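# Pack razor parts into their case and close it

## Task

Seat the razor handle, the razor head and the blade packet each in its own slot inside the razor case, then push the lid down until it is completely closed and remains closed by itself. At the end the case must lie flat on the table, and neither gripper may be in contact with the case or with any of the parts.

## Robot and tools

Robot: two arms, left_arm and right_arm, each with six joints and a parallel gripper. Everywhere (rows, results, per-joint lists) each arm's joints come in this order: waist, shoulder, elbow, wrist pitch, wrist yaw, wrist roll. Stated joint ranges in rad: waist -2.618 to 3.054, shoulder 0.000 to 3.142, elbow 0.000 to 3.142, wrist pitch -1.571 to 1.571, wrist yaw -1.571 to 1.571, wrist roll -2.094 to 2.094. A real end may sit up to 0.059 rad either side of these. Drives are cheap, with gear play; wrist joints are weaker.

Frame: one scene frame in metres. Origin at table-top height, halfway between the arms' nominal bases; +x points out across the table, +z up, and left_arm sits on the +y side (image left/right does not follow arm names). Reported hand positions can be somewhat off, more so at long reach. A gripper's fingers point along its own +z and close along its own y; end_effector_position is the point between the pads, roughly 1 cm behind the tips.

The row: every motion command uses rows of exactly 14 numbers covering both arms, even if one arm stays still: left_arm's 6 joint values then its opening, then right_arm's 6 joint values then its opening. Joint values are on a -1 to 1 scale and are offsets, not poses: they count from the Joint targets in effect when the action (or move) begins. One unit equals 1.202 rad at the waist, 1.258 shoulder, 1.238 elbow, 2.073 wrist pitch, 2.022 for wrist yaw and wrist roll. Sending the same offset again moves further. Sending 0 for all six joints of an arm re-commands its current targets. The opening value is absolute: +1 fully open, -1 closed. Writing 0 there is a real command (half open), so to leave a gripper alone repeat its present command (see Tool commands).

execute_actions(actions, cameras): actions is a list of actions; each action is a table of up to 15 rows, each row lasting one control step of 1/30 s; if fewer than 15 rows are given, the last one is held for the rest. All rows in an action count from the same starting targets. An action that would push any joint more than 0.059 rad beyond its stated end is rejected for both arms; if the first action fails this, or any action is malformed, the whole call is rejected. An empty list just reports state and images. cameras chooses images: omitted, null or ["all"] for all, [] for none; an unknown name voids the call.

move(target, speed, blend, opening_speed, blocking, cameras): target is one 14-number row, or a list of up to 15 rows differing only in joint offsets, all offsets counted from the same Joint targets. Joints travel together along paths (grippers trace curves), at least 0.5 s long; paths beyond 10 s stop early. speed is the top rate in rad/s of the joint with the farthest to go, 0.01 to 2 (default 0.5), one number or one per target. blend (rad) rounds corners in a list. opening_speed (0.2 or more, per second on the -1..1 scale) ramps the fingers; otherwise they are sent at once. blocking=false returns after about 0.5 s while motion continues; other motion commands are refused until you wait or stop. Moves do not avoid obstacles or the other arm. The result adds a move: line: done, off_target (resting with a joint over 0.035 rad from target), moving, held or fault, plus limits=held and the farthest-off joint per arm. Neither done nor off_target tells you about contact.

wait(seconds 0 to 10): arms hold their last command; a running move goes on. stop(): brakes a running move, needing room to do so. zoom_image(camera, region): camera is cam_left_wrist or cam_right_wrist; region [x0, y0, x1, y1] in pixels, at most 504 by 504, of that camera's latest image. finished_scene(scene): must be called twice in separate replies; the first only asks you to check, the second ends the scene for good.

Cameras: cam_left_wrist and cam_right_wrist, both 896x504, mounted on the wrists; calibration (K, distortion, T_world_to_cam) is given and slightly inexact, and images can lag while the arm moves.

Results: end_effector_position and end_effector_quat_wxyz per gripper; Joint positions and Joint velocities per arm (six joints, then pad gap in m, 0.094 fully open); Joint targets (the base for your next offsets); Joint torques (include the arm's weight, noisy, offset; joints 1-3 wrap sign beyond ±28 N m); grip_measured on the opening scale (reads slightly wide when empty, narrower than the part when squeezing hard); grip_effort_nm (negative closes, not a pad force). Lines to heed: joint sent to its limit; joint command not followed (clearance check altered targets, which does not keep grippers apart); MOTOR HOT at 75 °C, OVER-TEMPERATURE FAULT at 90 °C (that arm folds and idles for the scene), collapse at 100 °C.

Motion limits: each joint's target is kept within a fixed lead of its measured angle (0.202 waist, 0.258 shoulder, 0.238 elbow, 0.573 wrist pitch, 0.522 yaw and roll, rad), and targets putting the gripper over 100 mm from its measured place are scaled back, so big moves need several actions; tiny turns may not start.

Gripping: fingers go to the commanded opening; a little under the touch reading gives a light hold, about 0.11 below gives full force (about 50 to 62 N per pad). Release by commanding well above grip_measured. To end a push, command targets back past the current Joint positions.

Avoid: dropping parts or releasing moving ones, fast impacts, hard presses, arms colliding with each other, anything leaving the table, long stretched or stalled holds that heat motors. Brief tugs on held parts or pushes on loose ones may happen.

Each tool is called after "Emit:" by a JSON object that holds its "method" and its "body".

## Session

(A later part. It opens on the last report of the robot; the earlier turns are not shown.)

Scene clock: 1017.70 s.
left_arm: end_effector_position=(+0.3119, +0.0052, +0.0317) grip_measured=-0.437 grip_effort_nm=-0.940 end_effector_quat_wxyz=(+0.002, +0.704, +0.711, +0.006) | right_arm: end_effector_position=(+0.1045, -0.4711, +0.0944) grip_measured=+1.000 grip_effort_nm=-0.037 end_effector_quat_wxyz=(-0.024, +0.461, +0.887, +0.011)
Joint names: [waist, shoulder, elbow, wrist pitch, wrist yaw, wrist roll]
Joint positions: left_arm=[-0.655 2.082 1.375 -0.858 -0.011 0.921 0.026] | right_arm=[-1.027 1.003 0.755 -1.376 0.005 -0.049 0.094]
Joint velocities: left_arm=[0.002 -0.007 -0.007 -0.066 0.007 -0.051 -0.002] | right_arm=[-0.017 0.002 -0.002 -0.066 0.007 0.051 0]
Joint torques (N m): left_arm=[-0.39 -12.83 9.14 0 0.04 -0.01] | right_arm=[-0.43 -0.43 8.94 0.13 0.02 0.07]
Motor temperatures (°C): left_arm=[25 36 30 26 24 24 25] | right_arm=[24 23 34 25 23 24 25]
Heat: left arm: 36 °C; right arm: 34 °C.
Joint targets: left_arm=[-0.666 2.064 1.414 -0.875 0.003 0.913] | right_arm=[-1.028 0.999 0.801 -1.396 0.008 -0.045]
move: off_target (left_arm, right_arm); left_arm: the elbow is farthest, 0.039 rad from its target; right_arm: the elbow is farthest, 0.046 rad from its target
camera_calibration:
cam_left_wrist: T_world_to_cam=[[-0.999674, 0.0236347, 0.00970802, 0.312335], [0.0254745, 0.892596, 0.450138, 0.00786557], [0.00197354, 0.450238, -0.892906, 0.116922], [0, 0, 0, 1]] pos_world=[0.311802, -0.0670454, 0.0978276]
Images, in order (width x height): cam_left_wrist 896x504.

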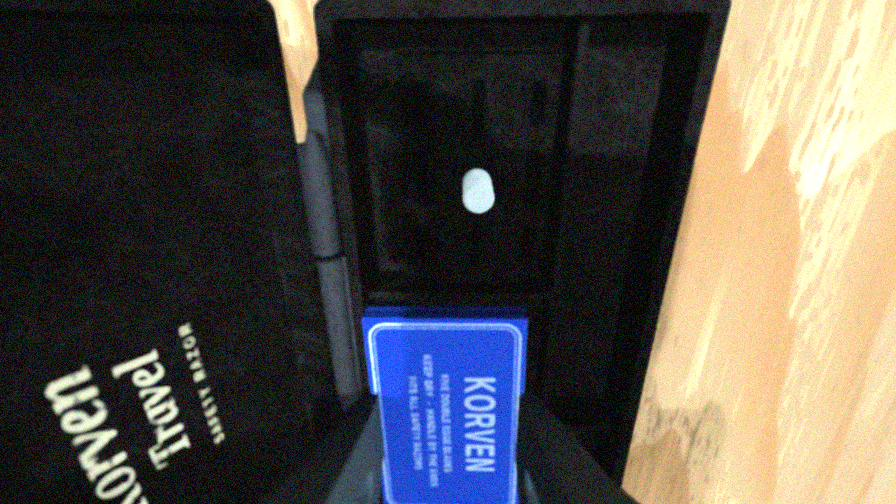

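Emit:
{"method": "move", "body": {"target": [0,0.008,-0.036,0.02,0,0,-0.44,0,0,0,0,0,0,1], "speed": 0.1, "cameras": ["cam_left_wrist"]}}

Scene clock: 1024.37 s.
left_arm: end_effector_position=(+0.3119, +0.0052, +0.0317) grip_measured=-0.437 grip_effort_nm=-0.940 end_effector_quat_wxyz=(+0.002, +0.704, +0.711, +0.006) | right_arm: end_effector_position=(+0.1045, -0.4711, +0.0944) grip_measured=+1.000 grip_effort_nm=-0.037 end_effector_quat_wxyz=(-0.024, +0.461, +0.887, +0.011)
Joint names: [waist, shoulder, elbow, wrist pitch, wrist yaw, wrist roll]
Joint positions: left_arm=[-0.655 2.082 1.375 -0.858 -0.011 0.921 0.026] | right_arm=[-1.027 1.003 0.755 -1.376 0.005 -0.049 0.094]
Joint velocities: left_arm=[0.002 0.002 0.012 0.051 -0.022 0.022 -0.003] | right_arm=[-0.007 -0.022 -0.012 -0.037 0.007 -0.022 0]
Joint torques (N m): left_arm=[-0.47 -11.97 5.44 0.55 0.05 -0.01] | right_arm=[-0.43 -0.46 8.92 0.13 0.02 0.07]
Motor temperatures (°C): left_arm=[25 36 30 26 24 24 25] | right_arm=[24 23 34 25 23 24 25]
Heat: left arm: 36 °C; right arm: 34 °C.
Joint targets: left_arm=[-0.666 2.074 1.369 -0.834 0.003 0.913] | right_arm=[-1.028 0.999 0.801 -1.396 0.008 -0.045]
move: off_target (right_arm); right_arm: the elbow is farthest, 0.046 rad from its target
camera_calibration:
cam_left_wrist: T_world_to_cam=[[-0.999674, 0.0236347, 0.00970802, 0.312335], [0.0254745, 0.892596, 0.450138, 0.00786557], [0.00197354, 0.450238, -0.892906, 0.116922], [0, 0, 0, 1]] pos_world=[0.311802, -0.0670454, 0.0978276]
Images, in order (width x height): cam_left_wrist 896x504.

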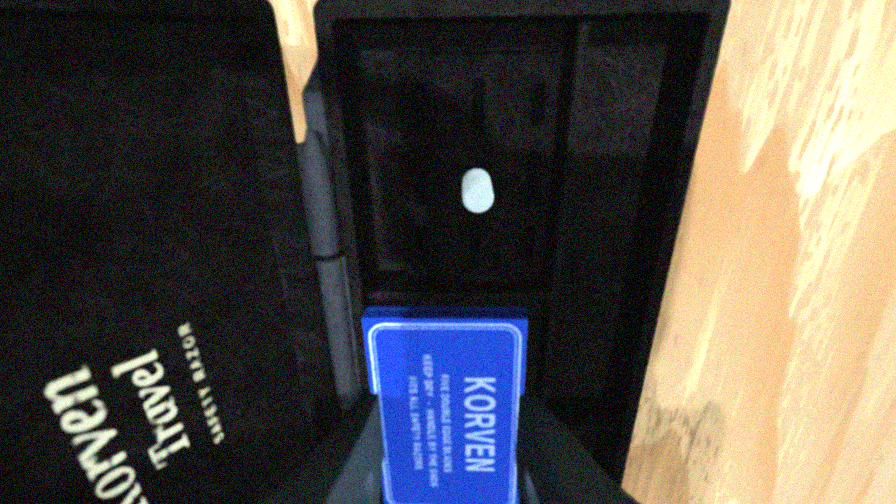

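Emit:
{"method": "move", "body": {"target": [0,0.006,-0.013,0.005,0,0,-0.44,0,0,0,0,0,0,1], "speed": 0.1, "cameras": ["cam_left_wrist"]}}

Scene clock: 1028.40 s.
left_arm: end_effector_position=(+0.3119, +0.0052, +0.0304) grip_measured=-0.432 grip_effort_nm=-0.838 end_effector_quat_wxyz=(+0.004, +0.704, +0.711, +0.006) | right_arm: end_effector_position=(+0.1045, -0.4711, +0.0944) grip_measured=+1.000 grip_effort_nm=-0.032 end_effector_quat_wxyz=(-0.024, +0.461, +0.887, +0.011)
Joint names: [waist, shoulder, elbow, wrist pitch, wrist yaw, wrist roll]
Joint positions: left_arm=[-0.655 2.082 1.369 -0.849 -0.011 0.921 0.027] | right_arm=[-1.027 1.003 0.755 -1.376 0.005 -0.049 0.094]
Joint velocities: left_arm=[0.012 0.002 -0.022 0.037 -0.022 0.007 0] | right_arm=[0.012 0.002 -0.017 0.007 -0.037 -0.022 0]
Joint torques (N m): left_arm=[-0.46 -11.33 4.57 0.55 0.06 0] | right_arm=[-0.47 -0.42 8.94 0.12 0.02 0.07]
Motor temperatures (°C): left_arm=[25 36 30 26 24 24 25] | right_arm=[24 23 34 25 23 24 25]
Heat: left arm: 36 °C; right arm: 34 °C.
Joint targets: left_arm=[-0.666 2.081 1.353 -0.823 0.003 0.913] | right_arm=[-1.028 0.999 0.801 -1.396 0.008 -0.045]
move: off_target (right_arm); right_arm: the elbow is farthest, 0.046 rad from its target
camera_calibration:
cam_left_wrist: T_world_to_cam=[[-0.999694, 0.0236502, 0.00720342, 0.312482], [0.0243682, 0.893418, 0.448564, 0.00890485], [0.00417298, 0.448603, -0.893722, 0.115058], [0, 0, 0, 1]] pos_world=[0.311689, -0.0669613, 0.0965844]
Images, in order (width x height): cam_left_wrist 896x504.

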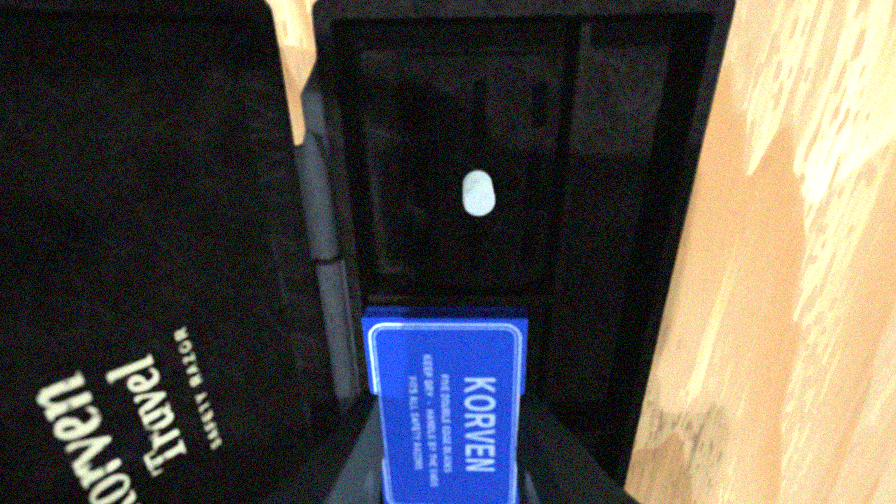

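Emit:
{"method": "move", "body": {"target": [0,0.002,-0.008,0.001,0,0,-0.44,0,0,0,0,0,0,1], "speed": 0.1, "cameras": ["cam_left_wrist"]}}

Scene clock: 1033.17 s.
left_arm: end_effector_position=(+0.3113, +0.0056, +0.0297) grip_measured=-0.432 grip_effort_nm=-0.838 end_effector_quat_wxyz=(+0.003, +0.702, +0.712, +0.006) | right_arm: end_effector_position=(+0.1045, -0.4711, +0.0944) grip_measured=+1.000 grip_effort_nm=-0.037 end_effector_quat_wxyz=(-0.024, +0.461, +0.887, +0.011)
Joint names: [waist, shoulder, elbow, wrist pitch, wrist yaw, wrist roll]
Joint positions: left_arm=[-0.655 2.082 1.366 -0.847 -0.011 0.918 0.027] | right_arm=[-1.027 1.003 0.755 -1.376 0.005 -0.049 0.094]
Joint velocities: left_arm=[-0.002 0.022 0.002 -0.022 -0.022 -0.007 0] | right_arm=[-0.007 0.017 0.002 -0.081 0.022 0.037 0]
Joint torques (N m): left_arm=[-0.51 -11.12 3.95 0.53 0.08 0.01] | right_arm=[-0.46 -0.4 8.95 0.11 0.01 0.07]
Motor temperatures (°C): left_arm=[25 36 30 26 24 24 25] | right_arm=[24 23 34 25 23 24 25]
Heat: left arm: 36 °C; right arm: 34 °C.
Joint targets: left_arm=[-0.666 2.084 1.343 -0.821 0.003 0.913] | right_arm=[-1.028 0.999 0.801 -1.396 0.008 -0.045]
move: off_target (right_arm); right_arm: the elbow is farthest, 0.046 rad from its target
camera_calibration:
cam_left_wrist: T_world_to_cam=[[-0.999753, 0.0205766, 0.00844029, 0.311885], [0.0221747, 0.893097, 0.449317, 0.00949985], [0.00170741, 0.449393, -0.893332, 0.114998], [0, 0, 0, 1]] pos_world=[0.311401, -0.066581, 0.0958302]
Images, in order (width x height): cam_left_wrist 896x504.

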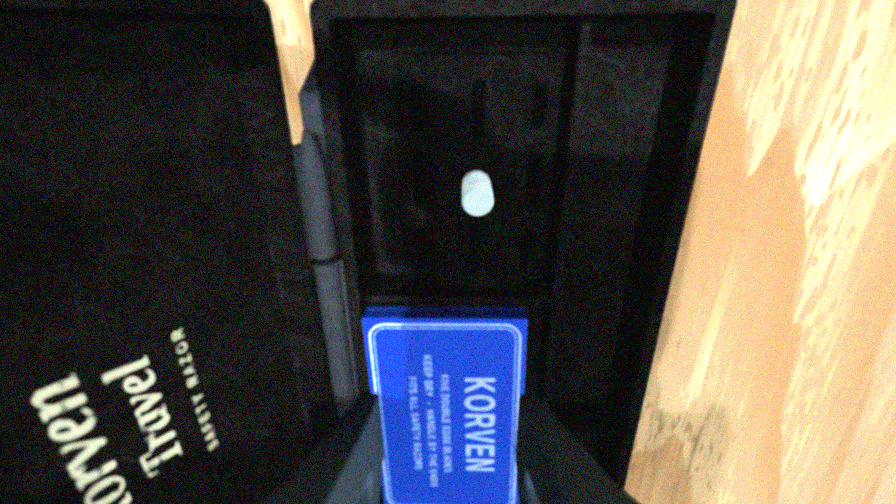

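Continue.

Emit:
{"method": "move", "body": {"target": [0,0.002,-0.008,-0.001,0,0,-0.44,0,0,0,0,0,0,1], "speed": 0.1, "cameras": ["cam_left_wrist"]}}

Scene clock: 1036.97 s.
left_arm: end_effector_position=(+0.3110, +0.0058, +0.0290) grip_measured=-0.432 grip_effort_nm=-0.759 end_effector_quat_wxyz=(+0.003, +0.702, +0.712, +0.006) | right_arm: end_effector_position=(+0.1045, -0.4711, +0.0944) grip_measured=+1.000 grip_effort_nm=-0.042 end_effector_quat_wxyz=(-0.024, +0.461, +0.887, +0.011)
Joint names: [waist, shoulder, elbow, wrist pitch, wrist yaw, wrist roll]
Joint positions: left_arm=[-0.655 2.082 1.363 -0.844 -0.011 0.918 0.027] | right_arm=[-1.027 1.003 0.755 -1.376 0.005 -0.049 0.094]
Joint velocities: left_arm=[0.007 -0.007 0.002 -0.007 0.007 -0.051 0] | right_arm=[-0.002 -0.002 0.002 -0.022 -0.066 -0.066 0]
Joint torques (N m): left_arm=[-0.51 -10.86 3.43 0.47 0.04 0] | right_arm=[-0.44 -0.44 8.92 0.12 0.01 0.06]
Motor temperatures (°C): left_arm=[25 36 29 26 24 24 25] | right_arm=[24 23 34 25 23 24 25]
Heat: left arm: 36 °C; right arm: 34 °C.
Joint targets: left_arm=[-0.666 2.086 1.333 -0.823 0.003 0.913] | right_arm=[-1.028 0.999 0.801 -1.396 0.008 -0.045]
move: off_target (right_arm); right_arm: the elbow is farthest, 0.046 rad from its target
camera_calibration:
cam_left_wrist: T_world_to_cam=[[-0.999753, 0.0205766, 0.00844029, 0.311601], [0.0221747, 0.893097, 0.449317, 0.00962548], [0.00170741, 0.449393, -0.893332, 0.114289], [0, 0, 0, 1]] pos_world=[0.311116, -0.0663688, 0.0951429]
Images, in order (width x height): cam_left_wrist 896x504.

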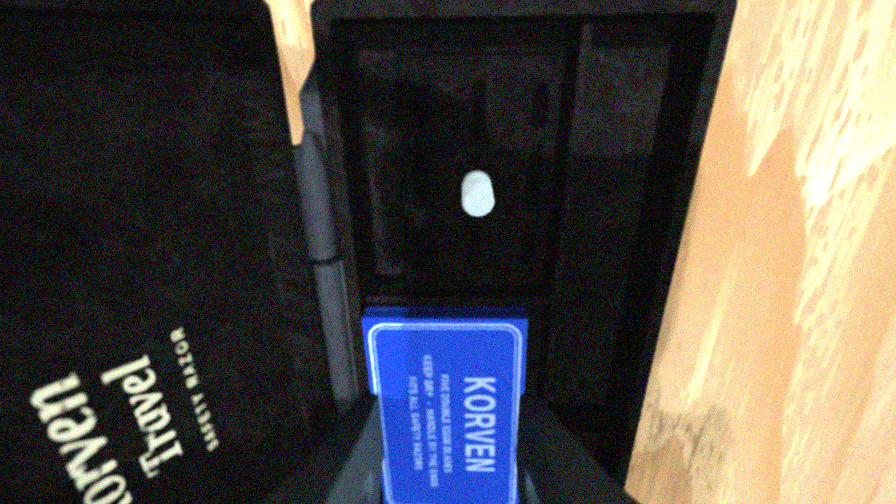

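Emit:
{"method": "move", "body": {"target": [0,0,0,0,0,0,-0.38,0,0,0,0,0,0,1], "opening_speed": 0.2, "cameras": ["cam_left_wrist"]}}

Scene clock: 1041.90 s.
left_arm: end_effector_position=(+0.3107, +0.0054, +0.0290) grip_measured=-0.377 grip_effort_nm=-0.173 end_effector_quat_wxyz=(+0.003, +0.700, +0.714, +0.006) | right_arm: end_effector_position=(+0.1045, -0.4711, +0.0944) grip_measured=+1.000 grip_effort_nm=-0.037 end_effector_quat_wxyz=(-0.024, +0.461, +0.887, +0.011)
Joint names: [waist, shoulder, elbow, wrist pitch, wrist yaw, wrist roll]
Joint positions: left_arm=[-0.656 2.082 1.363 -0.844 -0.011 0.909 0.029] | right_arm=[-1.027 1.003 0.755 -1.376 0.005 -0.049 0.094]
Joint velocities: left_arm=[-0.017 -0.007 0.002 0.051 -0.037 0.037 0] | right_arm=[-0.017 -0.007 -0.002 0.051 0.007 -0.081 0]
Joint torques (N m): left_arm=[-0.51 -11.03 3.43 0.52 0.03 0.01] | right_arm=[-0.47 -0.44 8.96 0.14 0.01 0.05]
Motor temperatures (°C): left_arm=[25 35 29 26 24 24 25] | right_arm=[24 23 34 25 23 24 25]
Heat: left arm: 35 °C; right arm: 34 °C.
Joint targets: left_arm=[-0.666 2.086 1.333 -0.823 0.003 0.913] | right_arm=[-1.028 0.999 0.801 -1.396 0.008 -0.045]
move: off_target (right_arm); right_arm: the elbow is farthest, 0.046 rad from its target
camera_calibration:
cam_left_wrist: T_world_to_cam=[[-0.999881, 0.0129098, 0.00839466, 0.311354], [0.0153051, 0.893293, 0.449215, 0.0121834], [-0.0016996, 0.44929, -0.893384, 0.115558], [0, 0, 0, 1]] pos_world=[0.311327, -0.066822, 0.0951513]
Images, in order (width x height): cam_left_wrist 896x504.

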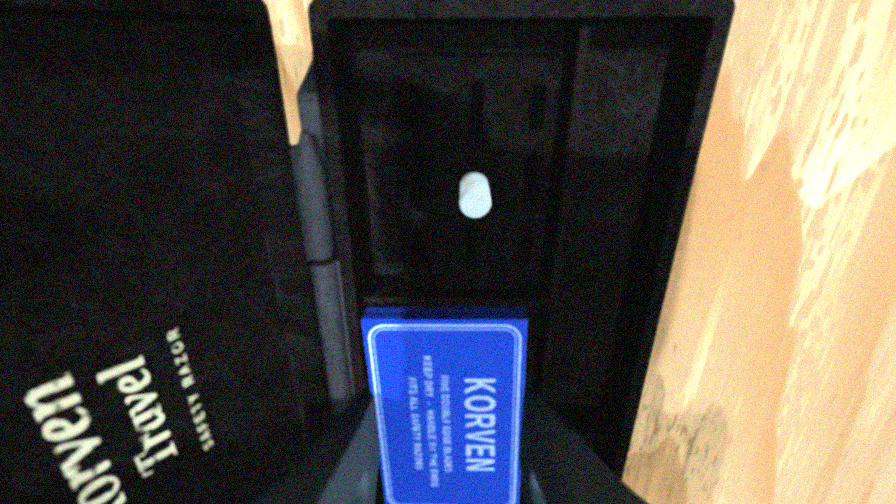

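Emit:
{"method": "move", "body": {"target": [0,0,0,0,0,0,-0.3,0,0,0,0,0,0,1], "opening_speed": 0.2, "cameras": ["cam_left_wrist"]}}

Emit:
{"method": "zoom_image", "body": {"camera": "cam_left_wrist", "region": [290, 250, 640, 504]}}

Scene clock: 1048.17 s.
left_arm: end_effector_position=(+0.3088, +0.0054, +0.0290) grip_measured=-0.302 grip_effort_nm=0.085 end_effector_quat_wxyz=(+0.000, +0.701, +0.713, +0.006) | right_arm: end_effector_position=(+0.1045, -0.4711, +0.0944) grip_measured=+1.000 grip_effort_nm=-0.032 end_effector_quat_wxyz=(-0.024, +0.461, +0.887, +0.011)
Joint names: [waist, shoulder, elbow, wrist pitch, wrist yaw, wrist roll]
Joint positions: left_arm=[-0.659 2.082 1.363 -0.85 -0.011 0.909 0.033] | right_arm=[-1.027 1.003 0.755 -1.376 0.005 -0.049 0.094]
Joint velocities: left_arm=[-0.002 0.002 0.012 0.007 -0.037 -0.007 0.001] | right_arm=[0.012 0.002 -0.012 -0.007 -0.022 0.051 0]
Joint torques (N m): left_arm=[-0.47 -10.96 3.41 0.53 0.05 0.01] | right_arm=[-0.46 -0.46 8.99 0.12 0.02 0.07]
Motor temperatures (°C): left_arm=[25 35 29 26 24 24 25] | right_arm=[24 23 34 25 23 24 25]
Heat: left arm: 35 °C; right arm: 34 °C.
Joint targets: left_arm=[-0.666 2.086 1.333 -0.823 0.003 0.913] | right_arm=[-1.028 0.999 0.801 -1.396 0.008 -0.045]
move: off_target (right_arm); right_arm: the elbow is farthest, 0.046 rad from its target
camera_calibration:
cam_left_wrist: T_world_to_cam=[[-0.999784, 0.0159373, 0.0133598, 0.309263], [0.0202579, 0.891581, 0.452408, 0.0106109], [-0.00470122, 0.452581, -0.891711, 0.116416], [0, 0, 0, 1]] pos_world=[0.309529, -0.0670767, 0.0948769]
Images, in order (width x height): cam_left_wrist 896x504.

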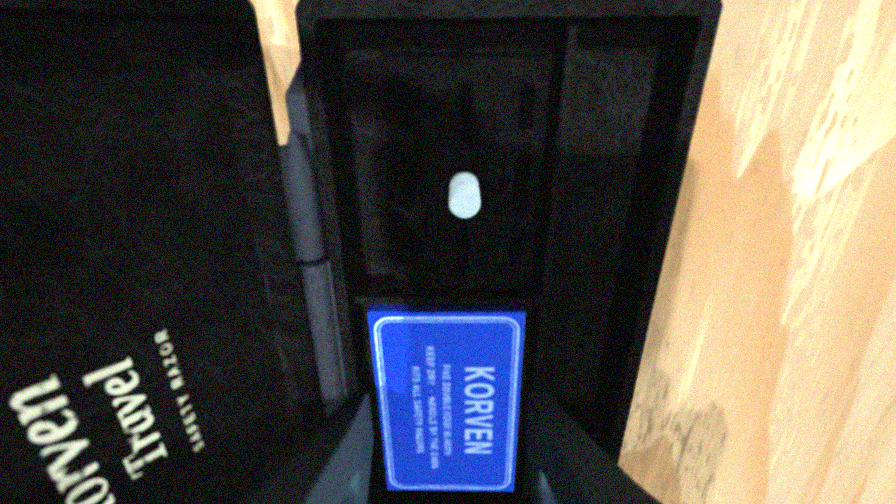

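Scaled by 1.440 from the camera's 896x504 image, which has a finer 1280x720 frame.

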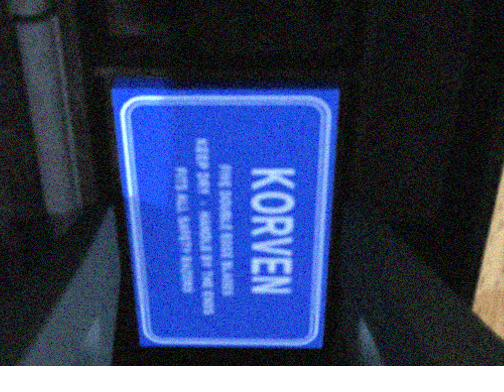

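Emit:
{"method": "move", "body": {"target": [[0,-0.02,0.07,-0.05,0,0,-0.3,0,0,0,0,0,0,1],[0,-0.06,0.16,-0.11,0,0,-0.3,0,0,0,0,0,0,1]], "speed": 0.2, "cameras": ["cam_left_wrist"]}}

Emit:
{"method": "move", "body": {"target": [[0,-0.13,0.05,0.02,0,0,-0.3,0,0,0,0,0,0,1]], "speed": 0.3, "cameras": ["cam_left_wrist"]}}

Scene clock: 1058.30 s.
left_arm: end_effector_position=(+0.3121, +0.0029, +0.0734) grip_measured=-0.301 grip_effort_nm=0.061 end_effector_quat_wxyz=(-0.007, +0.701, +0.713, +0.005) | right_arm: end_effector_position=(+0.1045, -0.4711, +0.0944) grip_measured=+1.000 grip_effort_nm=-0.032 end_effector_quat_wxyz=(-0.024, +0.461, +0.887, +0.011)
Joint names: [waist, shoulder, elbow, wrist pitch, wrist yaw, wrist roll]
Joint positions: left_arm=[-0.659 2.043 1.494 -1.035 -0.011 0.909 0.033] | right_arm=[-1.027 1.003 0.755 -1.376 0.005 -0.049 0.094]
Joint velocities: left_arm=[0.012 -0.002 0.002 -0.022 -0.007 -0.007 -0.001] | right_arm=[-0.012 -0.007 -0.012 -0.051 0.081 -0.066 0]
Joint torques (N m): left_arm=[-0.5 -13.98 9.22 0.03 0.05 -0.01] | right_arm=[-0.44 -0.46 8.96 0.12 0.01 0.06]
Motor temperatures (°C): left_arm=[25 35 29 26 24 24 25] | right_arm=[24 23 34 25 23 24 25]
Heat: left arm: 35 °C; right arm: 34 °C.
Joint targets: left_arm=[-0.666 2.011 1.531 -1.051 0.003 0.913] | right_arm=[-1.028 0.999 0.801 -1.396 0.008 -0.045]
move: off_target (left_arm, right_arm); left_arm: the elbow is farthest, 0.037 rad from its target; right_arm: the elbow is farthest, 0.046 rad from its target
camera_calibration:
cam_left_wrist: T_world_to_cam=[[-0.999575, 0.0157803, 0.0245294, 0.31111], [0.0252925, 0.887802, 0.45953, -0.00943317], [-0.0145257, 0.459955, -0.887823, 0.159912], [0, 0, 0, 1]] pos_world=[0.313539, -0.070087, 0.138677]
Images, in order (width x height): cam_left_wrist 896x504.

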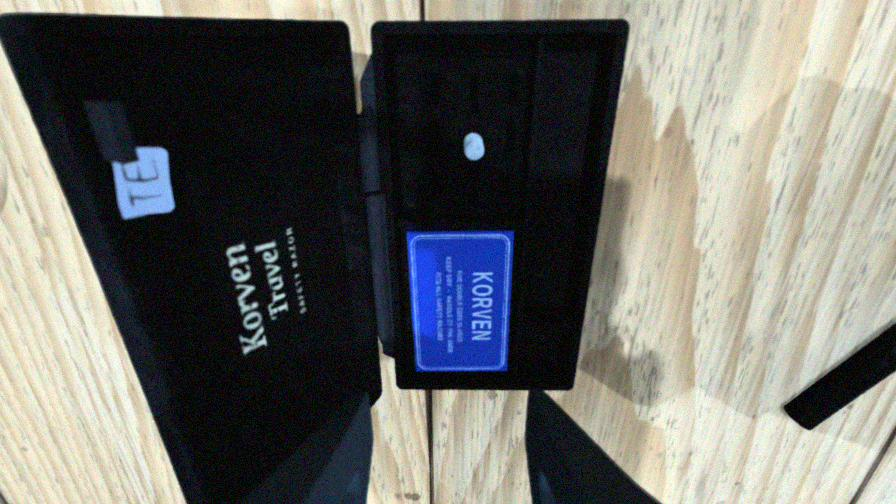

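Scene clock: 1059.23 s.
left_arm: end_effector_position=(+0.3338, -0.0134, +0.1545) grip_measured=-0.301 grip_effort_nm=0.056 end_effector_quat_wxyz=(+0.109, +0.700, +0.705, +0.021) | right_arm: end_effector_position=(+0.1045, -0.4711, +0.0944) grip_measured=+1.000 grip_effort_nm=-0.037 end_effector_quat_wxyz=(-0.024, +0.461, +0.887, +0.011)
Joint names: [waist, shoulder, elbow, wrist pitch, wrist yaw, wrist roll]
Joint positions: left_arm=[-0.659 1.872 1.557 -1.035 -0.011 0.921 0.033] | right_arm=[-1.027 1.003 0.755 -1.376 0.005 -0.049 0.094]
Joint velocities: left_arm=[-0.022 -0.002 0.007 -0.095 -0.022 0.022 -0.001] | right_arm=[-0.002 -0.002 0.002 -0.007 0.022 0.022 0]
Joint torques (N m): left_arm=[-0.44 -12.3 9.58 1.04 0.06 0.01] | right_arm=[-0.43 -0.46 8.92 0.13 0.01 0.06]
Motor temperatures (°C): left_arm=[25 35 29 26 24 24 25] | right_arm=[24 23 34 25 23 24 25]
Heat: left arm: 35 °C; right arm: 34 °C.
Joint targets: left_arm=[-0.666 1.847 1.593 -1.010 0.003 0.913] | right_arm=[-1.028 0.999 0.801 -1.396 0.008 -0.045]
move: off_target (left_arm, right_arm); left_arm: the elbow is farthest, 0.036 rad from its target; right_arm: the elbow is farthest, 0.046 rad from its target
camera_calibration:
cam_left_wrist: T_world_to_cam=[[-0.986008, 0.018067, -0.165716, 0.356007], [-0.0381357, 0.943298, 0.329748, 0.00920389], [0.162278, 0.331454, -0.929411, 0.185425], [0, 0, 0, 1]] pos_world=[0.321286, -0.0765738, 0.228297]
Images, in order (width x height): cam_left_wrist 896x504.

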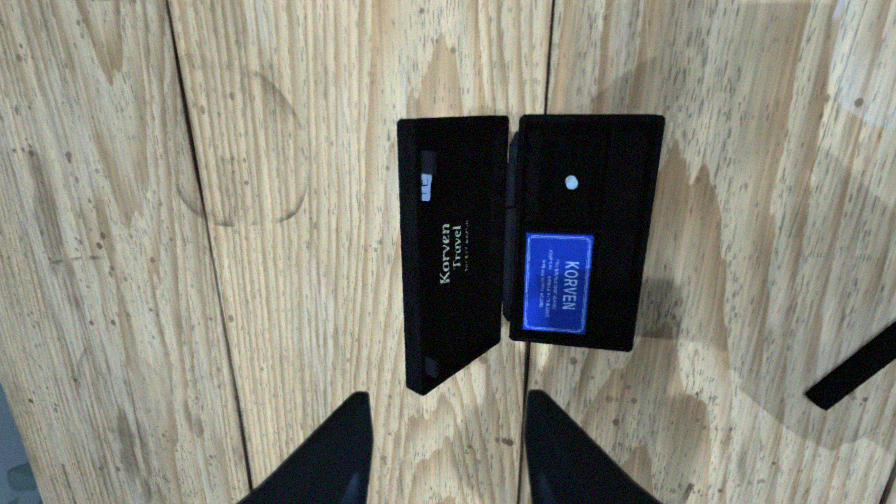

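Emit:
{"method": "move", "body": {"target": [-0.195,-0.51,-0.60,0.0,0,0,-0.3,0,0,0,0,0,0,1], "speed": 0.8, "cameras": ["cam_left_wrist"]}}

Scene clock: 1077.63 s.
left_arm: end_effector_position=(+0.1567, +0.0502, +0.1386) grip_measured=-0.301 grip_effort_nm=0.061 end_effector_quat_wxyz=(+0.099, +0.781, +0.616, +0.007) | right_arm: end_effector_position=(+0.1045, -0.4711, +0.0944) grip_measured=+1.000 grip_effort_nm=-0.037 end_effector_quat_wxyz=(-0.024, +0.461, +0.887, +0.011)
Joint names: [waist, shoulder, elbow, wrist pitch, wrist yaw, wrist roll]
Joint positions: left_arm=[-0.902 1.227 0.869 -1.013 -0.011 0.921 0.033] | right_arm=[-1.027 1.003 0.755 -1.376 0.005 -0.049 0.094]
Joint velocities: left_arm=[-0.022 -0.007 0.007 -0.022 -0.037 -0.051 0] | right_arm=[-0.007 -0.017 -0.002 -0.037 0.007 -0.081 0]
Joint torques (N m): left_arm=[-0.25 -5.34 5.15 0.73 0.05 0] | right_arm=[-0.44 -0.43 8.9 0.13 0.03 0.06]
Motor temperatures (°C): left_arm=[25 36 31 27 24 24 25] | right_arm=[24 23 34 24 23 24 25]
Heat: left arm: 36 °C; right arm: 34 °C.
Joint targets: left_arm=[-0.901 1.206 0.850 -1.010 0.003 0.913] | right_arm=[-1.028 0.999 0.801 -1.396 0.008 -0.045]
move: off_target (right_arm); right_arm: the elbow is farthest, 0.046 rad from its target
camera_calibration:
cam_left_wrist: T_world_to_cam=[[-0.95513, 0.256974, -0.14728, 0.158233], [0.19427, 0.91888, 0.343391, -0.0894095], [0.223575, 0.299371, -0.927573, 0.170028], [0, 0, 0, 1]] pos_world=[0.130488, -0.00940655, 0.21172]
Images, in order (width x height): cam_left_wrist 896x504.

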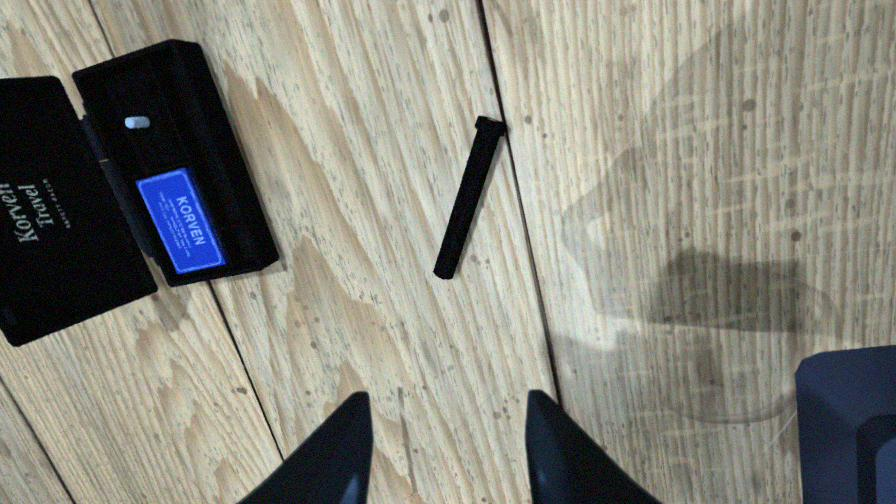

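Emit:
{"method": "move", "body": {"target": [-0.008,0,0,0,0,-0.7,0,0,0,0,0,0,0,1], "speed": 1, "cameras": []}}

Emit:
{"method": "move", "body": {"target": [-0.009,0.335,0,0.113,0,-0.716,0,0,0,0,0,0,0,1], "speed": 0.8, "cameras": ["cam_left_wrist"]}}

Scene clock: 1098.40 s.
left_arm: end_effector_position=(+0.1553, +0.0490, +0.1386) grip_measured=-0.001 grip_effort_nm=0.071 end_effector_quat_wxyz=(+0.077, +0.190, +0.977, -0.063) | right_arm: end_effector_position=(+0.1045, -0.4711, +0.0944) grip_measured=+1.000 grip_effort_nm=-0.037 end_effector_quat_wxyz=(-0.024, +0.461, +0.887, +0.011)
Joint names: [waist, shoulder, elbow, wrist pitch, wrist yaw, wrist roll]
Joint positions: left_arm=[-0.902 1.227 0.869 -1.013 -0.001 -0.502 0.047] | right_arm=[-1.027 1.003 0.755 -1.376 0.005 -0.049 0.094]
Joint velocities: left_arm=[-0.012 -0.002 -0.017 0.051 -0.037 0.007 0] | right_arm=[-0.007 -0.012 -0.017 -0.051 -0.051 -0.051 0]
Joint torques (N m): left_arm=[-0.51 -5.41 5.2 0.74 0.04 -0.11] | right_arm=[-0.47 -0.43 8.94 0.13 0.02 0.07]
Motor temperatures (°C): left_arm=[25 33 30 26 24 24 24] | right_arm=[24 23 34 24 23 24 25]
Heat: left arm: 33 °C; right arm: 34 °C.
Joint targets: left_arm=[-0.910 1.206 0.850 -1.010 0.003 -0.503] | right_arm=[-1.028 0.999 0.801 -1.396 0.008 -0.045]
move: off_target (right_arm); right_arm: the elbow is farthest, 0.046 rad from its target
No camera images: "cameras" was empty.

Scene clock: 1101.13 s.
left_arm: end_effector_position=(+0.1718, +0.0258, +0.0549) grip_measured=-0.001 grip_effort_nm=0.056 end_effector_quat_wxyz=(+0.001, -0.500, +0.866, -0.012) | right_arm: end_effector_position=(+0.1045, -0.4711, +0.0944) grip_measured=+1.000 grip_effort_nm=-0.037 end_effector_quat_wxyz=(-0.024, +0.461, +0.887, +0.011)
Joint names: [waist, shoulder, elbow, wrist pitch, wrist yaw, wrist roll]
Joint positions: left_arm=[-0.908 1.622 0.869 -0.794 0.001 -1.939 0.047] | right_arm=[-1.027 1.003 0.755 -1.376 0.005 -0.049 0.094]
Joint velocities: left_arm=[0.007 0.012 0.017 0.051 -0.125 0.007 0.001] | right_arm=[-0.007 -0.002 0.017 -0.007 -0.095 0.022 0]
Joint torques (N m): left_arm=[-0.49 -6.42 4.26 0.5 0.04 -0.08] | right_arm=[-0.47 -0.44 8.95 0.13 0.02 0.06]
Motor temperatures (°C): left_arm=[25 33 30 26 24 24 24] | right_arm=[24 23 34 24 23 24 25]
Heat: left arm: 33 °C; right arm: 34 °C.
Joint targets: left_arm=[-0.921 1.627 0.850 -0.776 0.003 -1.950] | right_arm=[-1.028 0.999 0.801 -1.396 0.008 -0.045]
move: off_target (right_arm); right_arm: the elbow is farthest, 0.046 rad from its target
camera_calibration:
cam_left_wrist: T_world_to_cam=[[0.847879, -0.52841, 0.0433966, -0.133452], [-0.488272, -0.746328, 0.452311, 0.113045], [-0.206618, -0.404694, -0.890804, 0.186419], [0, 0, 0, 1]] pos_world=[0.206865, 0.089294, 0.120722]
Images, in order (width x height): cam_left_wrist 896x504.

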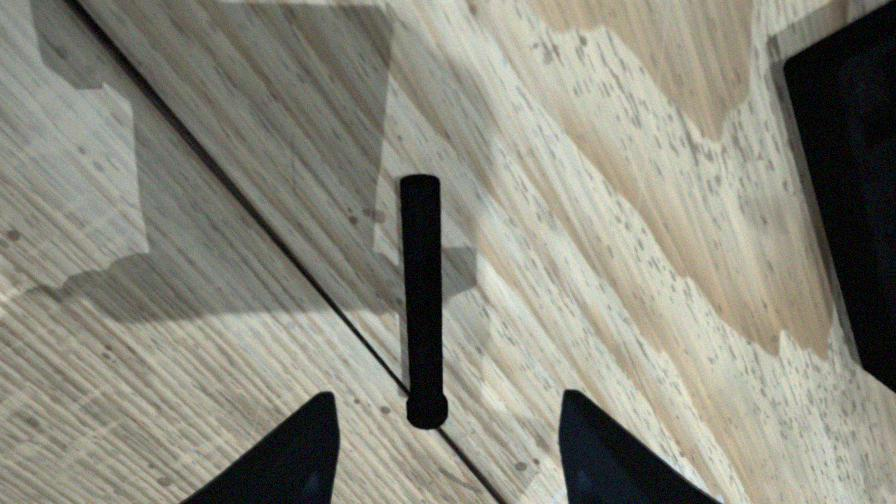

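Emit:
{"method": "move", "body": {"target": [[-0.0166,0.03,-0.025,0.03,0,0,0,0,0,0,0,0,0,1],[-0.0166,0.076,-0.054,0.07,0,0,0,0,0,0,0,0,0,1]], "speed": 0.25, "cameras": ["cam_left_wrist"]}}

Scene clock: 1122.07 s.
left_arm: end_effector_position=(+0.1642, +0.0248, +0.0176) grip_measured=-0.001 grip_effort_nm=0.061 end_effector_quat_wxyz=(-0.001, -0.490, +0.872, -0.001) | right_arm: end_effector_position=(+0.1045, -0.4711, +0.0944) grip_measured=+1.000 grip_effort_nm=-0.032 end_effector_quat_wxyz=(-0.024, +0.461, +0.887, +0.011)
Joint names: [waist, shoulder, elbow, wrist pitch, wrist yaw, wrist roll]
Joint positions: left_arm=[-0.932 1.717 0.797 -0.648 0.002 -1.941 0.047] | right_arm=[-1.027 1.003 0.755 -1.376 0.005 -0.049 0.094]
Joint velocities: left_arm=[0.002 -0.017 -0.007 -0.007 -0.007 -0.007 -0.001] | right_arm=[-0.007 -0.002 0.002 0.081 0.022 0.007 0]
Joint torques (N m): left_arm=[-0.54 -6.68 4.19 0.43 0.02 -0.08] | right_arm=[-0.47 -0.43 8.96 0.13 0.02 0.07]
Motor temperatures (°C): left_arm=[25 32 29 26 24 24 24] | right_arm=[24 23 35 24 23 24 25]
Heat: left arm: 32 °C; right arm: 35 °C.
Joint targets: left_arm=[-0.941 1.723 0.784 -0.631 0.003 -1.950] | right_arm=[-1.028 0.999 0.801 -1.396 0.008 -0.045]
move: off_target (right_arm); right_arm: the elbow is farthest, 0.046 rad from its target
camera_calibration:
cam_left_wrist: T_world_to_cam=[[0.835958, -0.548327, 0.022617, -0.123012], [-0.49889, -0.742127, 0.447612, 0.127257], [-0.228653, -0.385468, -0.893942, 0.154359], [0, 0, 0, 1]] pos_world=[0.201615, 0.0864905, 0.0838085]
Images, in order (width x height): cam_left_wrist 896x504.

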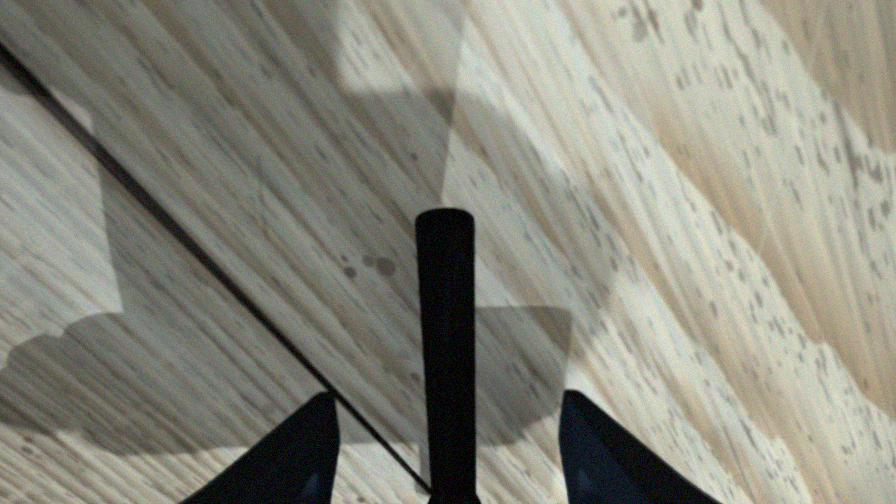

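Emit:
{"method": "move", "body": {"target": [0,0.011,-0.003,0.004,0,0,0,0,0,0,0,0,0,1], "speed": 0.1, "cameras": []}}

Emit:
{"method": "move", "body": {"target": [0,0,0,0,0,0,-0.85,0,0,0,0,0,0,1], "opening_speed": 0.4, "cameras": ["cam_left_wrist"]}}

Scene clock: 1129.60 s.
left_arm: end_effector_position=(+0.1646, +0.0243, +0.0150) grip_measured=-0.001 grip_effort_nm=0.051 end_effector_quat_wxyz=(-0.001, -0.490, +0.872, -0.001) | right_arm: end_effector_position=(+0.1045, -0.4711, +0.0944) grip_measured=+1.000 grip_effort_nm=-0.042 end_effector_quat_wxyz=(-0.024, +0.461, +0.887, +0.011)
Joint names: [waist, shoulder, elbow, wrist pitch, wrist yaw, wrist roll]
Joint positions: left_arm=[-0.932 1.727 0.797 -0.639 0.002 -1.941 0.047] | right_arm=[-1.027 1.003 0.755 -1.376 0.005 -0.049 0.094]
Joint velocities: left_arm=[0.012 0.007 0.002 -0.037 -0.022 -0.051 0] | right_arm=[0.002 -0.002 -0.017 -0.007 0.022 0.007 0]
Joint torques (N m): left_arm=[-0.46 -6.58 3.86 0.45 0.06 -0.06] | right_arm=[-0.5 -0.42 8.94 0.14 0.01 0.06]
Motor temperatures (°C): left_arm=[25 32 29 26 24 24 24] | right_arm=[24 23 35 24 23 24 25]
Heat: left arm: 32 °C; right arm: 35 °C.
Joint targets: left_arm=[-0.941 1.737 0.780 -0.622 0.003 -1.950] | right_arm=[-1.028 0.999 0.801 -1.396 0.008 -0.045]
move: off_target (right_arm); right_arm: the elbow is farthest, 0.046 rad from its target
No camera images: "cameras" was empty.

Scene clock: 1132.03 s.
left_arm: end_effector_position=(+0.1646, +0.0243, +0.0150) grip_measured=-0.843 grip_effort_nm=-0.803 end_effector_quat_wxyz=(-0.001, -0.490, +0.872, -0.001) | right_arm: end_effector_position=(+0.1045, -0.4711, +0.0944) grip_measured=+1.000 grip_effort_nm=-0.032 end_effector_quat_wxyz=(-0.024, +0.461, +0.887, +0.011)
Joint names: [waist, shoulder, elbow, wrist pitch, wrist yaw, wrist roll]
Joint positions: left_arm=[-0.932 1.727 0.797 -0.639 0.002 -1.941 0.007] | right_arm=[-1.027 1.003 0.755 -1.376 0.005 -0.049 0.094]
Joint velocities: left_arm=[-0.027 -0.002 -0.012 -0.037 0.007 0.037 -0.002] | right_arm=[0.037 -0.012 -0.002 0.081 -0.007 -0.022 0]
Joint torques (N m): left_arm=[-0.49 -6.52 3.85 0.43 0.04 -0.02] | right_arm=[-0.46 -0.42 8.96 0.13 0.02 0.07]
Motor temperatures (°C): left_arm=[25 32 29 26 24 24 24] | right_arm=[24 23 35 24 23 24 25]
Heat: left arm: 32 °C; right arm: 35 °C.
Joint targets: left_arm=[-0.941 1.737 0.780 -0.622 0.003 -1.950] | right_arm=[-1.028 0.999 0.801 -1.396 0.008 -0.045]
move: off_target (right_arm); right_arm: the elbow is farthest, 0.046 rad from its target
camera_calibration:
cam_left_wrist: T_world_to_cam=[[0.835979, -0.548353, 0.0211693, -0.123603], [-0.498473, -0.742671, 0.447173, 0.128136], [-0.229487, -0.38438, -0.894197, 0.152099], [0, 0, 0, 1]] pos_world=[0.202106, 0.0858489, 0.0813241]
Images, in order (width x height): cam_left_wrist 896x504.

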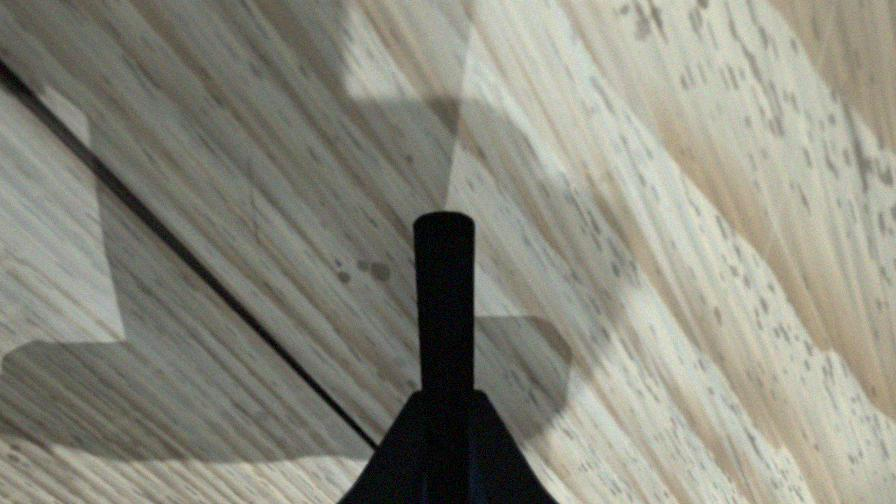

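Emit:
{"method": "move", "body": {"target": [[0,-0.03,0.03,-0.05,0,0,-0.95,0,0,0,0,0,0,1],[0,-0.3,0.06,-0.15,0,0.5,-0.95,0,0,0,0,0,0,1]], "speed": 0.5, "cameras": ["cam_left_wrist"]}}

Scene clock: 1144.13 s.
left_arm: end_effector_position=(+0.1498, +0.0436, +0.0935) grip_measured=-0.859 grip_effort_nm=-1.038 end_effector_quat_wxyz=(+0.025, -0.018, +0.999, -0.036) | right_arm: end_effector_position=(+0.1045, -0.4711, +0.0944) grip_measured=+1.000 grip_effort_nm=-0.042 end_effector_quat_wxyz=(-0.024, +0.461, +0.887, +0.011)
Joint names: [waist, shoulder, elbow, wrist pitch, wrist yaw, wrist roll]
Joint positions: left_arm=[-0.932 1.384 0.813 -0.912 0.002 -0.953 0.007] | right_arm=[-1.027 1.003 0.755 -1.376 0.005 -0.049 0.094]
Joint velocities: left_arm=[0.002 0.007 -0.007 0.037 -0.007 -0.022 -0.001] | right_arm=[0.022 -0.002 -0.007 -0.007 -0.022 0.007 0]
Joint torques (N m): left_arm=[-0.47 -6.82 9.62 0.21 0.04 0.1] | right_arm=[-0.46 -0.42 8.92 0.12 0.01 0.06]
Motor temperatures (°C): left_arm=[25 32 29 26 24 24 25] | right_arm=[24 23 35 24 23 24 25]
Heat: left arm: 32 °C; right arm: 35 °C.
Joint targets: left_arm=[-0.941 1.359 0.854 -0.933 0.003 -0.939] | right_arm=[-1.028 0.999 0.801 -1.396 0.008 -0.045]
move: off_target (left_arm, right_arm); left_arm: the elbow is farthest, 0.041 rad from its target; right_arm: the elbow is farthest, 0.046 rad from its target
camera_calibration:
cam_left_wrist: T_world_to_cam=[[-0.000743318, -0.995698, 0.0926526, 0.0358835], [-0.917458, 0.0375392, 0.396057, 0.133518], [-0.397832, -0.0847105, -0.913539, 0.240276], [0, 0, 0, 1]] pos_world=[0.218114, 0.0510709, 0.163296]
Images, in order (width x height): cam_left_wrist 896x504.

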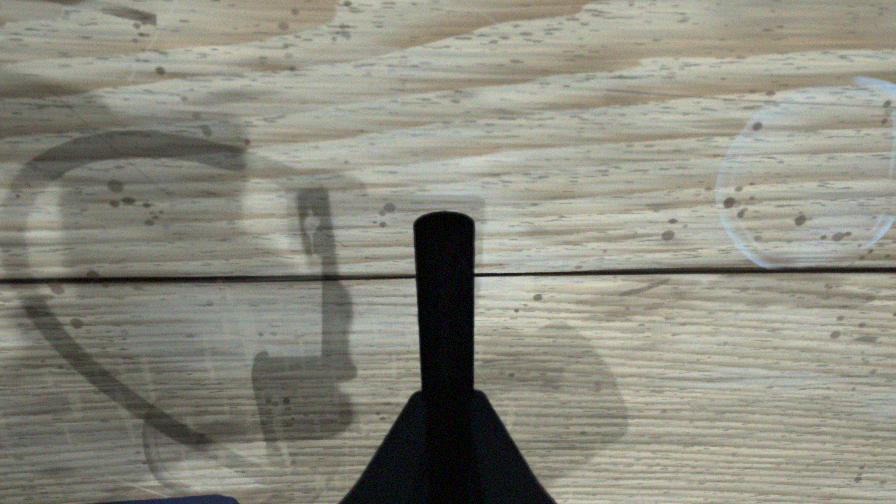

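Emit:
{"method": "move", "body": {"target": [[0,0,0.2,-0.08,0,0.3,-0.95,0,0,0,0,0,0,1],[0.1506,0.474,0.574,-0.105,0,0.873,-0.95,0,0,0,0,0,0,1]], "speed": 0.6, "blend": 0.1, "cameras": ["cam_left_wrist"]}}

Scene clock: 1156.90 s.
left_arm: end_effector_position=(+0.2808, -0.0197, +0.1139) grip_measured=-0.859 grip_effort_nm=-1.038 end_effector_quat_wxyz=(+0.005, +0.702, +0.712, +0.005) | right_arm: end_effector_position=(+0.1045, -0.4711, +0.0944) grip_measured=+1.000 grip_effort_nm=-0.032 end_effector_quat_wxyz=(-0.024, +0.461, +0.887, +0.011)
Joint names: [waist, shoulder, elbow, wrist pitch, wrist yaw, wrist roll]
Joint positions: left_arm=[-0.759 1.947 1.521 -1.134 -0.01 0.813 0.007] | right_arm=[-1.027 1.003 0.755 -1.376 0.005 -0.049 0.094]
Joint velocities: left_arm=[0.002 -0.007 0.007 0.051 -0.066 0.066 -0.001] | right_arm=[0.017 -0.012 -0.002 0.051 0.007 -0.066 0]
Joint torques (N m): left_arm=[0.32 -9.91 10.03 0.07 0.03 0.13] | right_arm=[-0.46 -0.44 8.9 0.13 0.01 0.07]
Motor temperatures (°C): left_arm=[25 32 30 26 24 24 25] | right_arm=[24 23 35 24 23 24 25]
Heat: left arm: 32 °C; right arm: 35 °C.
Joint targets: left_arm=[-0.760 1.955 1.565 -1.151 0.003 0.826] | right_arm=[-1.028 0.999 0.801 -1.396 0.008 -0.045]
move: off_target (left_arm, right_arm); left_arm: the elbow is farthest, 0.044 rad from its target; right_arm: the elbow is farthest, 0.046 rad from its target
camera_calibration:
cam_left_wrist: T_world_to_cam=[[-0.999795, 0.0191006, 0.0066996, 0.281336], [0.0200856, 0.89517, 0.445273, -0.00398106], [0.00250771, 0.445316, -0.89537, 0.201562], [0, 0, 0, 1]] pos_world=[0.280853, -0.0915689, 0.180361]
Images, in order (width x height): cam_left_wrist 896x504.

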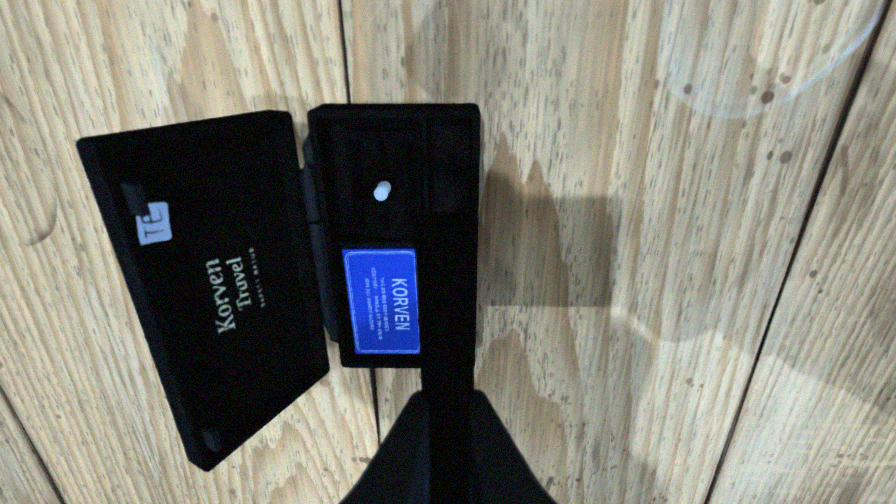

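Emit:
{"method": "move", "body": {"target": [-0.0075,0.0676,-0.149,0.114,0,0.005,-0.95,0,0,0,0,0,0,1], "speed": 0.3, "cameras": ["cam_left_wrist"]}}

Emit:
{"method": "zoom_image", "body": {"camera": "cam_left_wrist", "region": [280, 0, 660, 430]}}

Scene clock: 1176.30 s.
left_arm: end_effector_position=(+0.2816, -0.0205, +0.0536) grip_measured=-0.859 grip_effort_nm=-1.033 end_effector_quat_wxyz=(-0.003, +0.706, +0.708, +0.005) | right_arm: end_effector_position=(+0.1045, -0.4711, +0.0944) grip_measured=+1.000 grip_effort_nm=-0.042 end_effector_quat_wxyz=(-0.024, +0.461, +0.887, +0.011)
Joint names: [waist, shoulder, elbow, wrist pitch, wrist yaw, wrist roll]
Joint positions: left_arm=[-0.759 2.033 1.395 -0.939 -0.01 0.823 0.007] | right_arm=[-1.027 1.003 0.755 -1.376 0.005 -0.049 0.094]
Joint velocities: left_arm=[0.022 0.017 0.007 -0.037 0.022 -0.022 0.001] | right_arm=[0.002 -0.007 0.012 -0.037 0.022 0.051 0]
Joint torques (N m): left_arm=[-0.43 -10.33 4.88 0.49 0.01 0.11] | right_arm=[-0.47 -0.44 8.92 0.14 0.02 0.07]
Motor temperatures (°C): left_arm=[25 33 31 26 24 24 25] | right_arm=[24 23 35 24 23 24 25]
Heat: left arm: 33 °C; right arm: 35 °C.
Joint targets: left_arm=[-0.769 2.040 1.380 -0.915 0.003 0.836] | right_arm=[-1.028 0.999 0.801 -1.396 0.008 -0.045]
move: off_target (right_arm); right_arm: the elbow is farthest, 0.046 rad from its target
camera_calibration:
cam_left_wrist: T_world_to_cam=[[-0.99937, 0.0296834, 0.0194588, 0.282034], [0.0352889, 0.889691, 0.455198, 0.0186252], [-0.00380048, 0.455598, -0.890178, 0.14966], [0, 0, 0, 1]] pos_world=[0.281768, -0.0931272, 0.119258]
Images, in order (width x height): cam_left_wrist 896x504.

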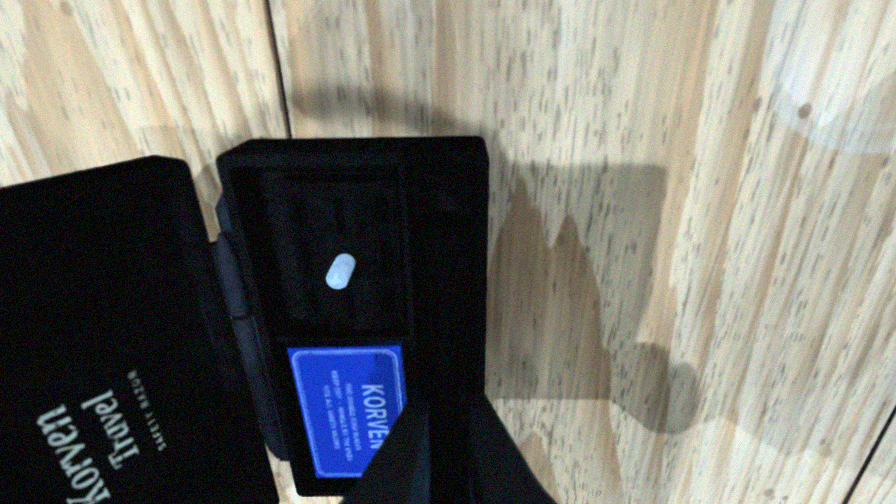

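Scaled by 1.172 from the camera's 896x504 image, which has a finer 1280x720 frame.

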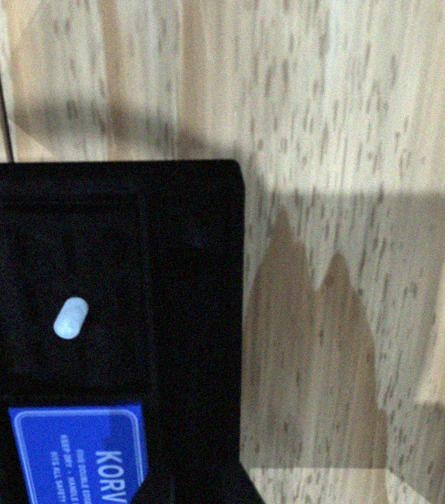

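Emit:
{"method": "move", "body": {"target": [0.001,0.0262,-0.0258,0.0323,0,0,-0.95,0,0,0,0,0,0,1], "speed": 0.15, "cameras": ["cam_left_wrist"]}}

Emit:
{"method": "zoom_image", "body": {"camera": "cam_left_wrist", "region": [340, 60, 600, 400]}}

Scene clock: 1197.33 s.
left_arm: end_effector_position=(+0.2831, -0.0218, +0.0360) grip_measured=-0.859 grip_effort_nm=-1.033 end_effector_quat_wxyz=(+0.000, +0.706, +0.708, +0.005) | right_arm: end_effector_position=(+0.1045, -0.4711, +0.0944) grip_measured=+1.000 grip_effort_nm=-0.037 end_effector_quat_wxyz=(-0.024, +0.461, +0.887, +0.011)
Joint names: [waist, shoulder, elbow, wrist pitch, wrist yaw, wrist roll]
Joint positions: left_arm=[-0.759 2.062 1.363 -0.872 -0.01 0.823 0.007] | right_arm=[-1.027 1.003 0.755 -1.376 0.005 -0.049 0.094]
Joint velocities: left_arm=[-0.022 -0.002 -0.012 -0.066 0.081 0.022 -0.001] | right_arm=[0.007 0.017 -0.007 -0.037 0.022 0.007 0]
Joint torques (N m): left_arm=[-0.24 -10.24 4.6 0.49 0.02 0.09] | right_arm=[-0.43 -0.42 8.98 0.14 0.02 0.06]
Motor temperatures (°C): left_arm=[25 34 30 26 24 24 26] | right_arm=[24 23 35 24 23 24 25]
Heat: left arm: 34 °C; right arm: 35 °C.
Joint targets: left_arm=[-0.768 2.073 1.348 -0.848 0.003 0.836] | right_arm=[-1.028 0.999 0.801 -1.396 0.008 -0.045]
move: off_target (right_arm); right_arm: the elbow is farthest, 0.046 rad from its target
camera_calibration:
cam_left_wrist: T_world_to_cam=[[-0.999447, 0.0297546, 0.0148218, 0.284028], [0.0332411, 0.891574, 0.451653, 0.0285045], [0.000224091, 0.451896, -0.89207, 0.133433], [0, 0, 0, 1]] pos_world=[0.282894, -0.0941627, 0.101947]
Images, in order (width x height): cam_left_wrist 896x504.

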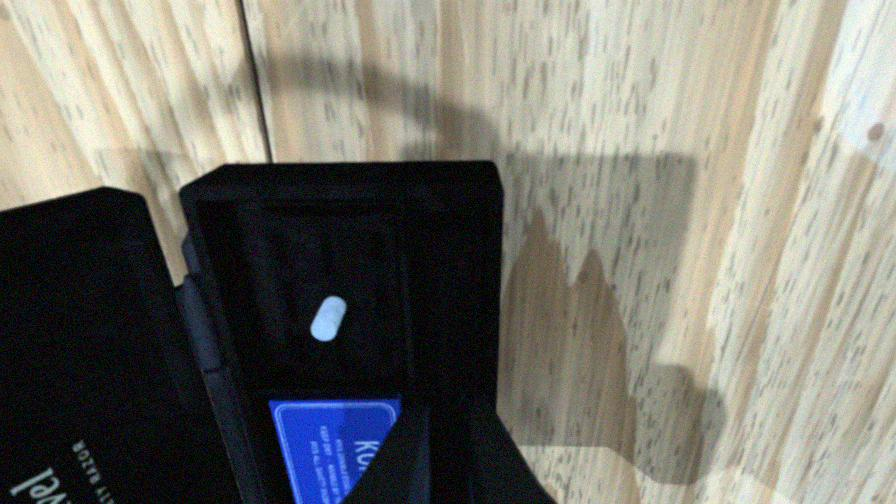

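Scaled by 1.482 from the camera's 896x504 image, which has a finer 1280x720 frame.

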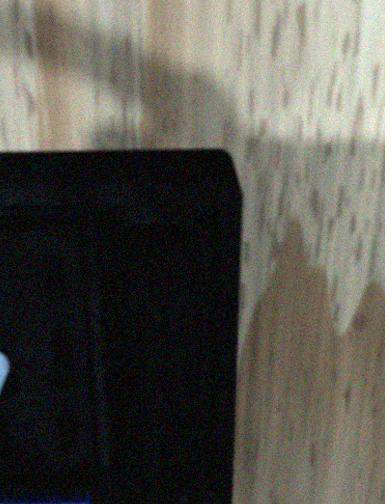

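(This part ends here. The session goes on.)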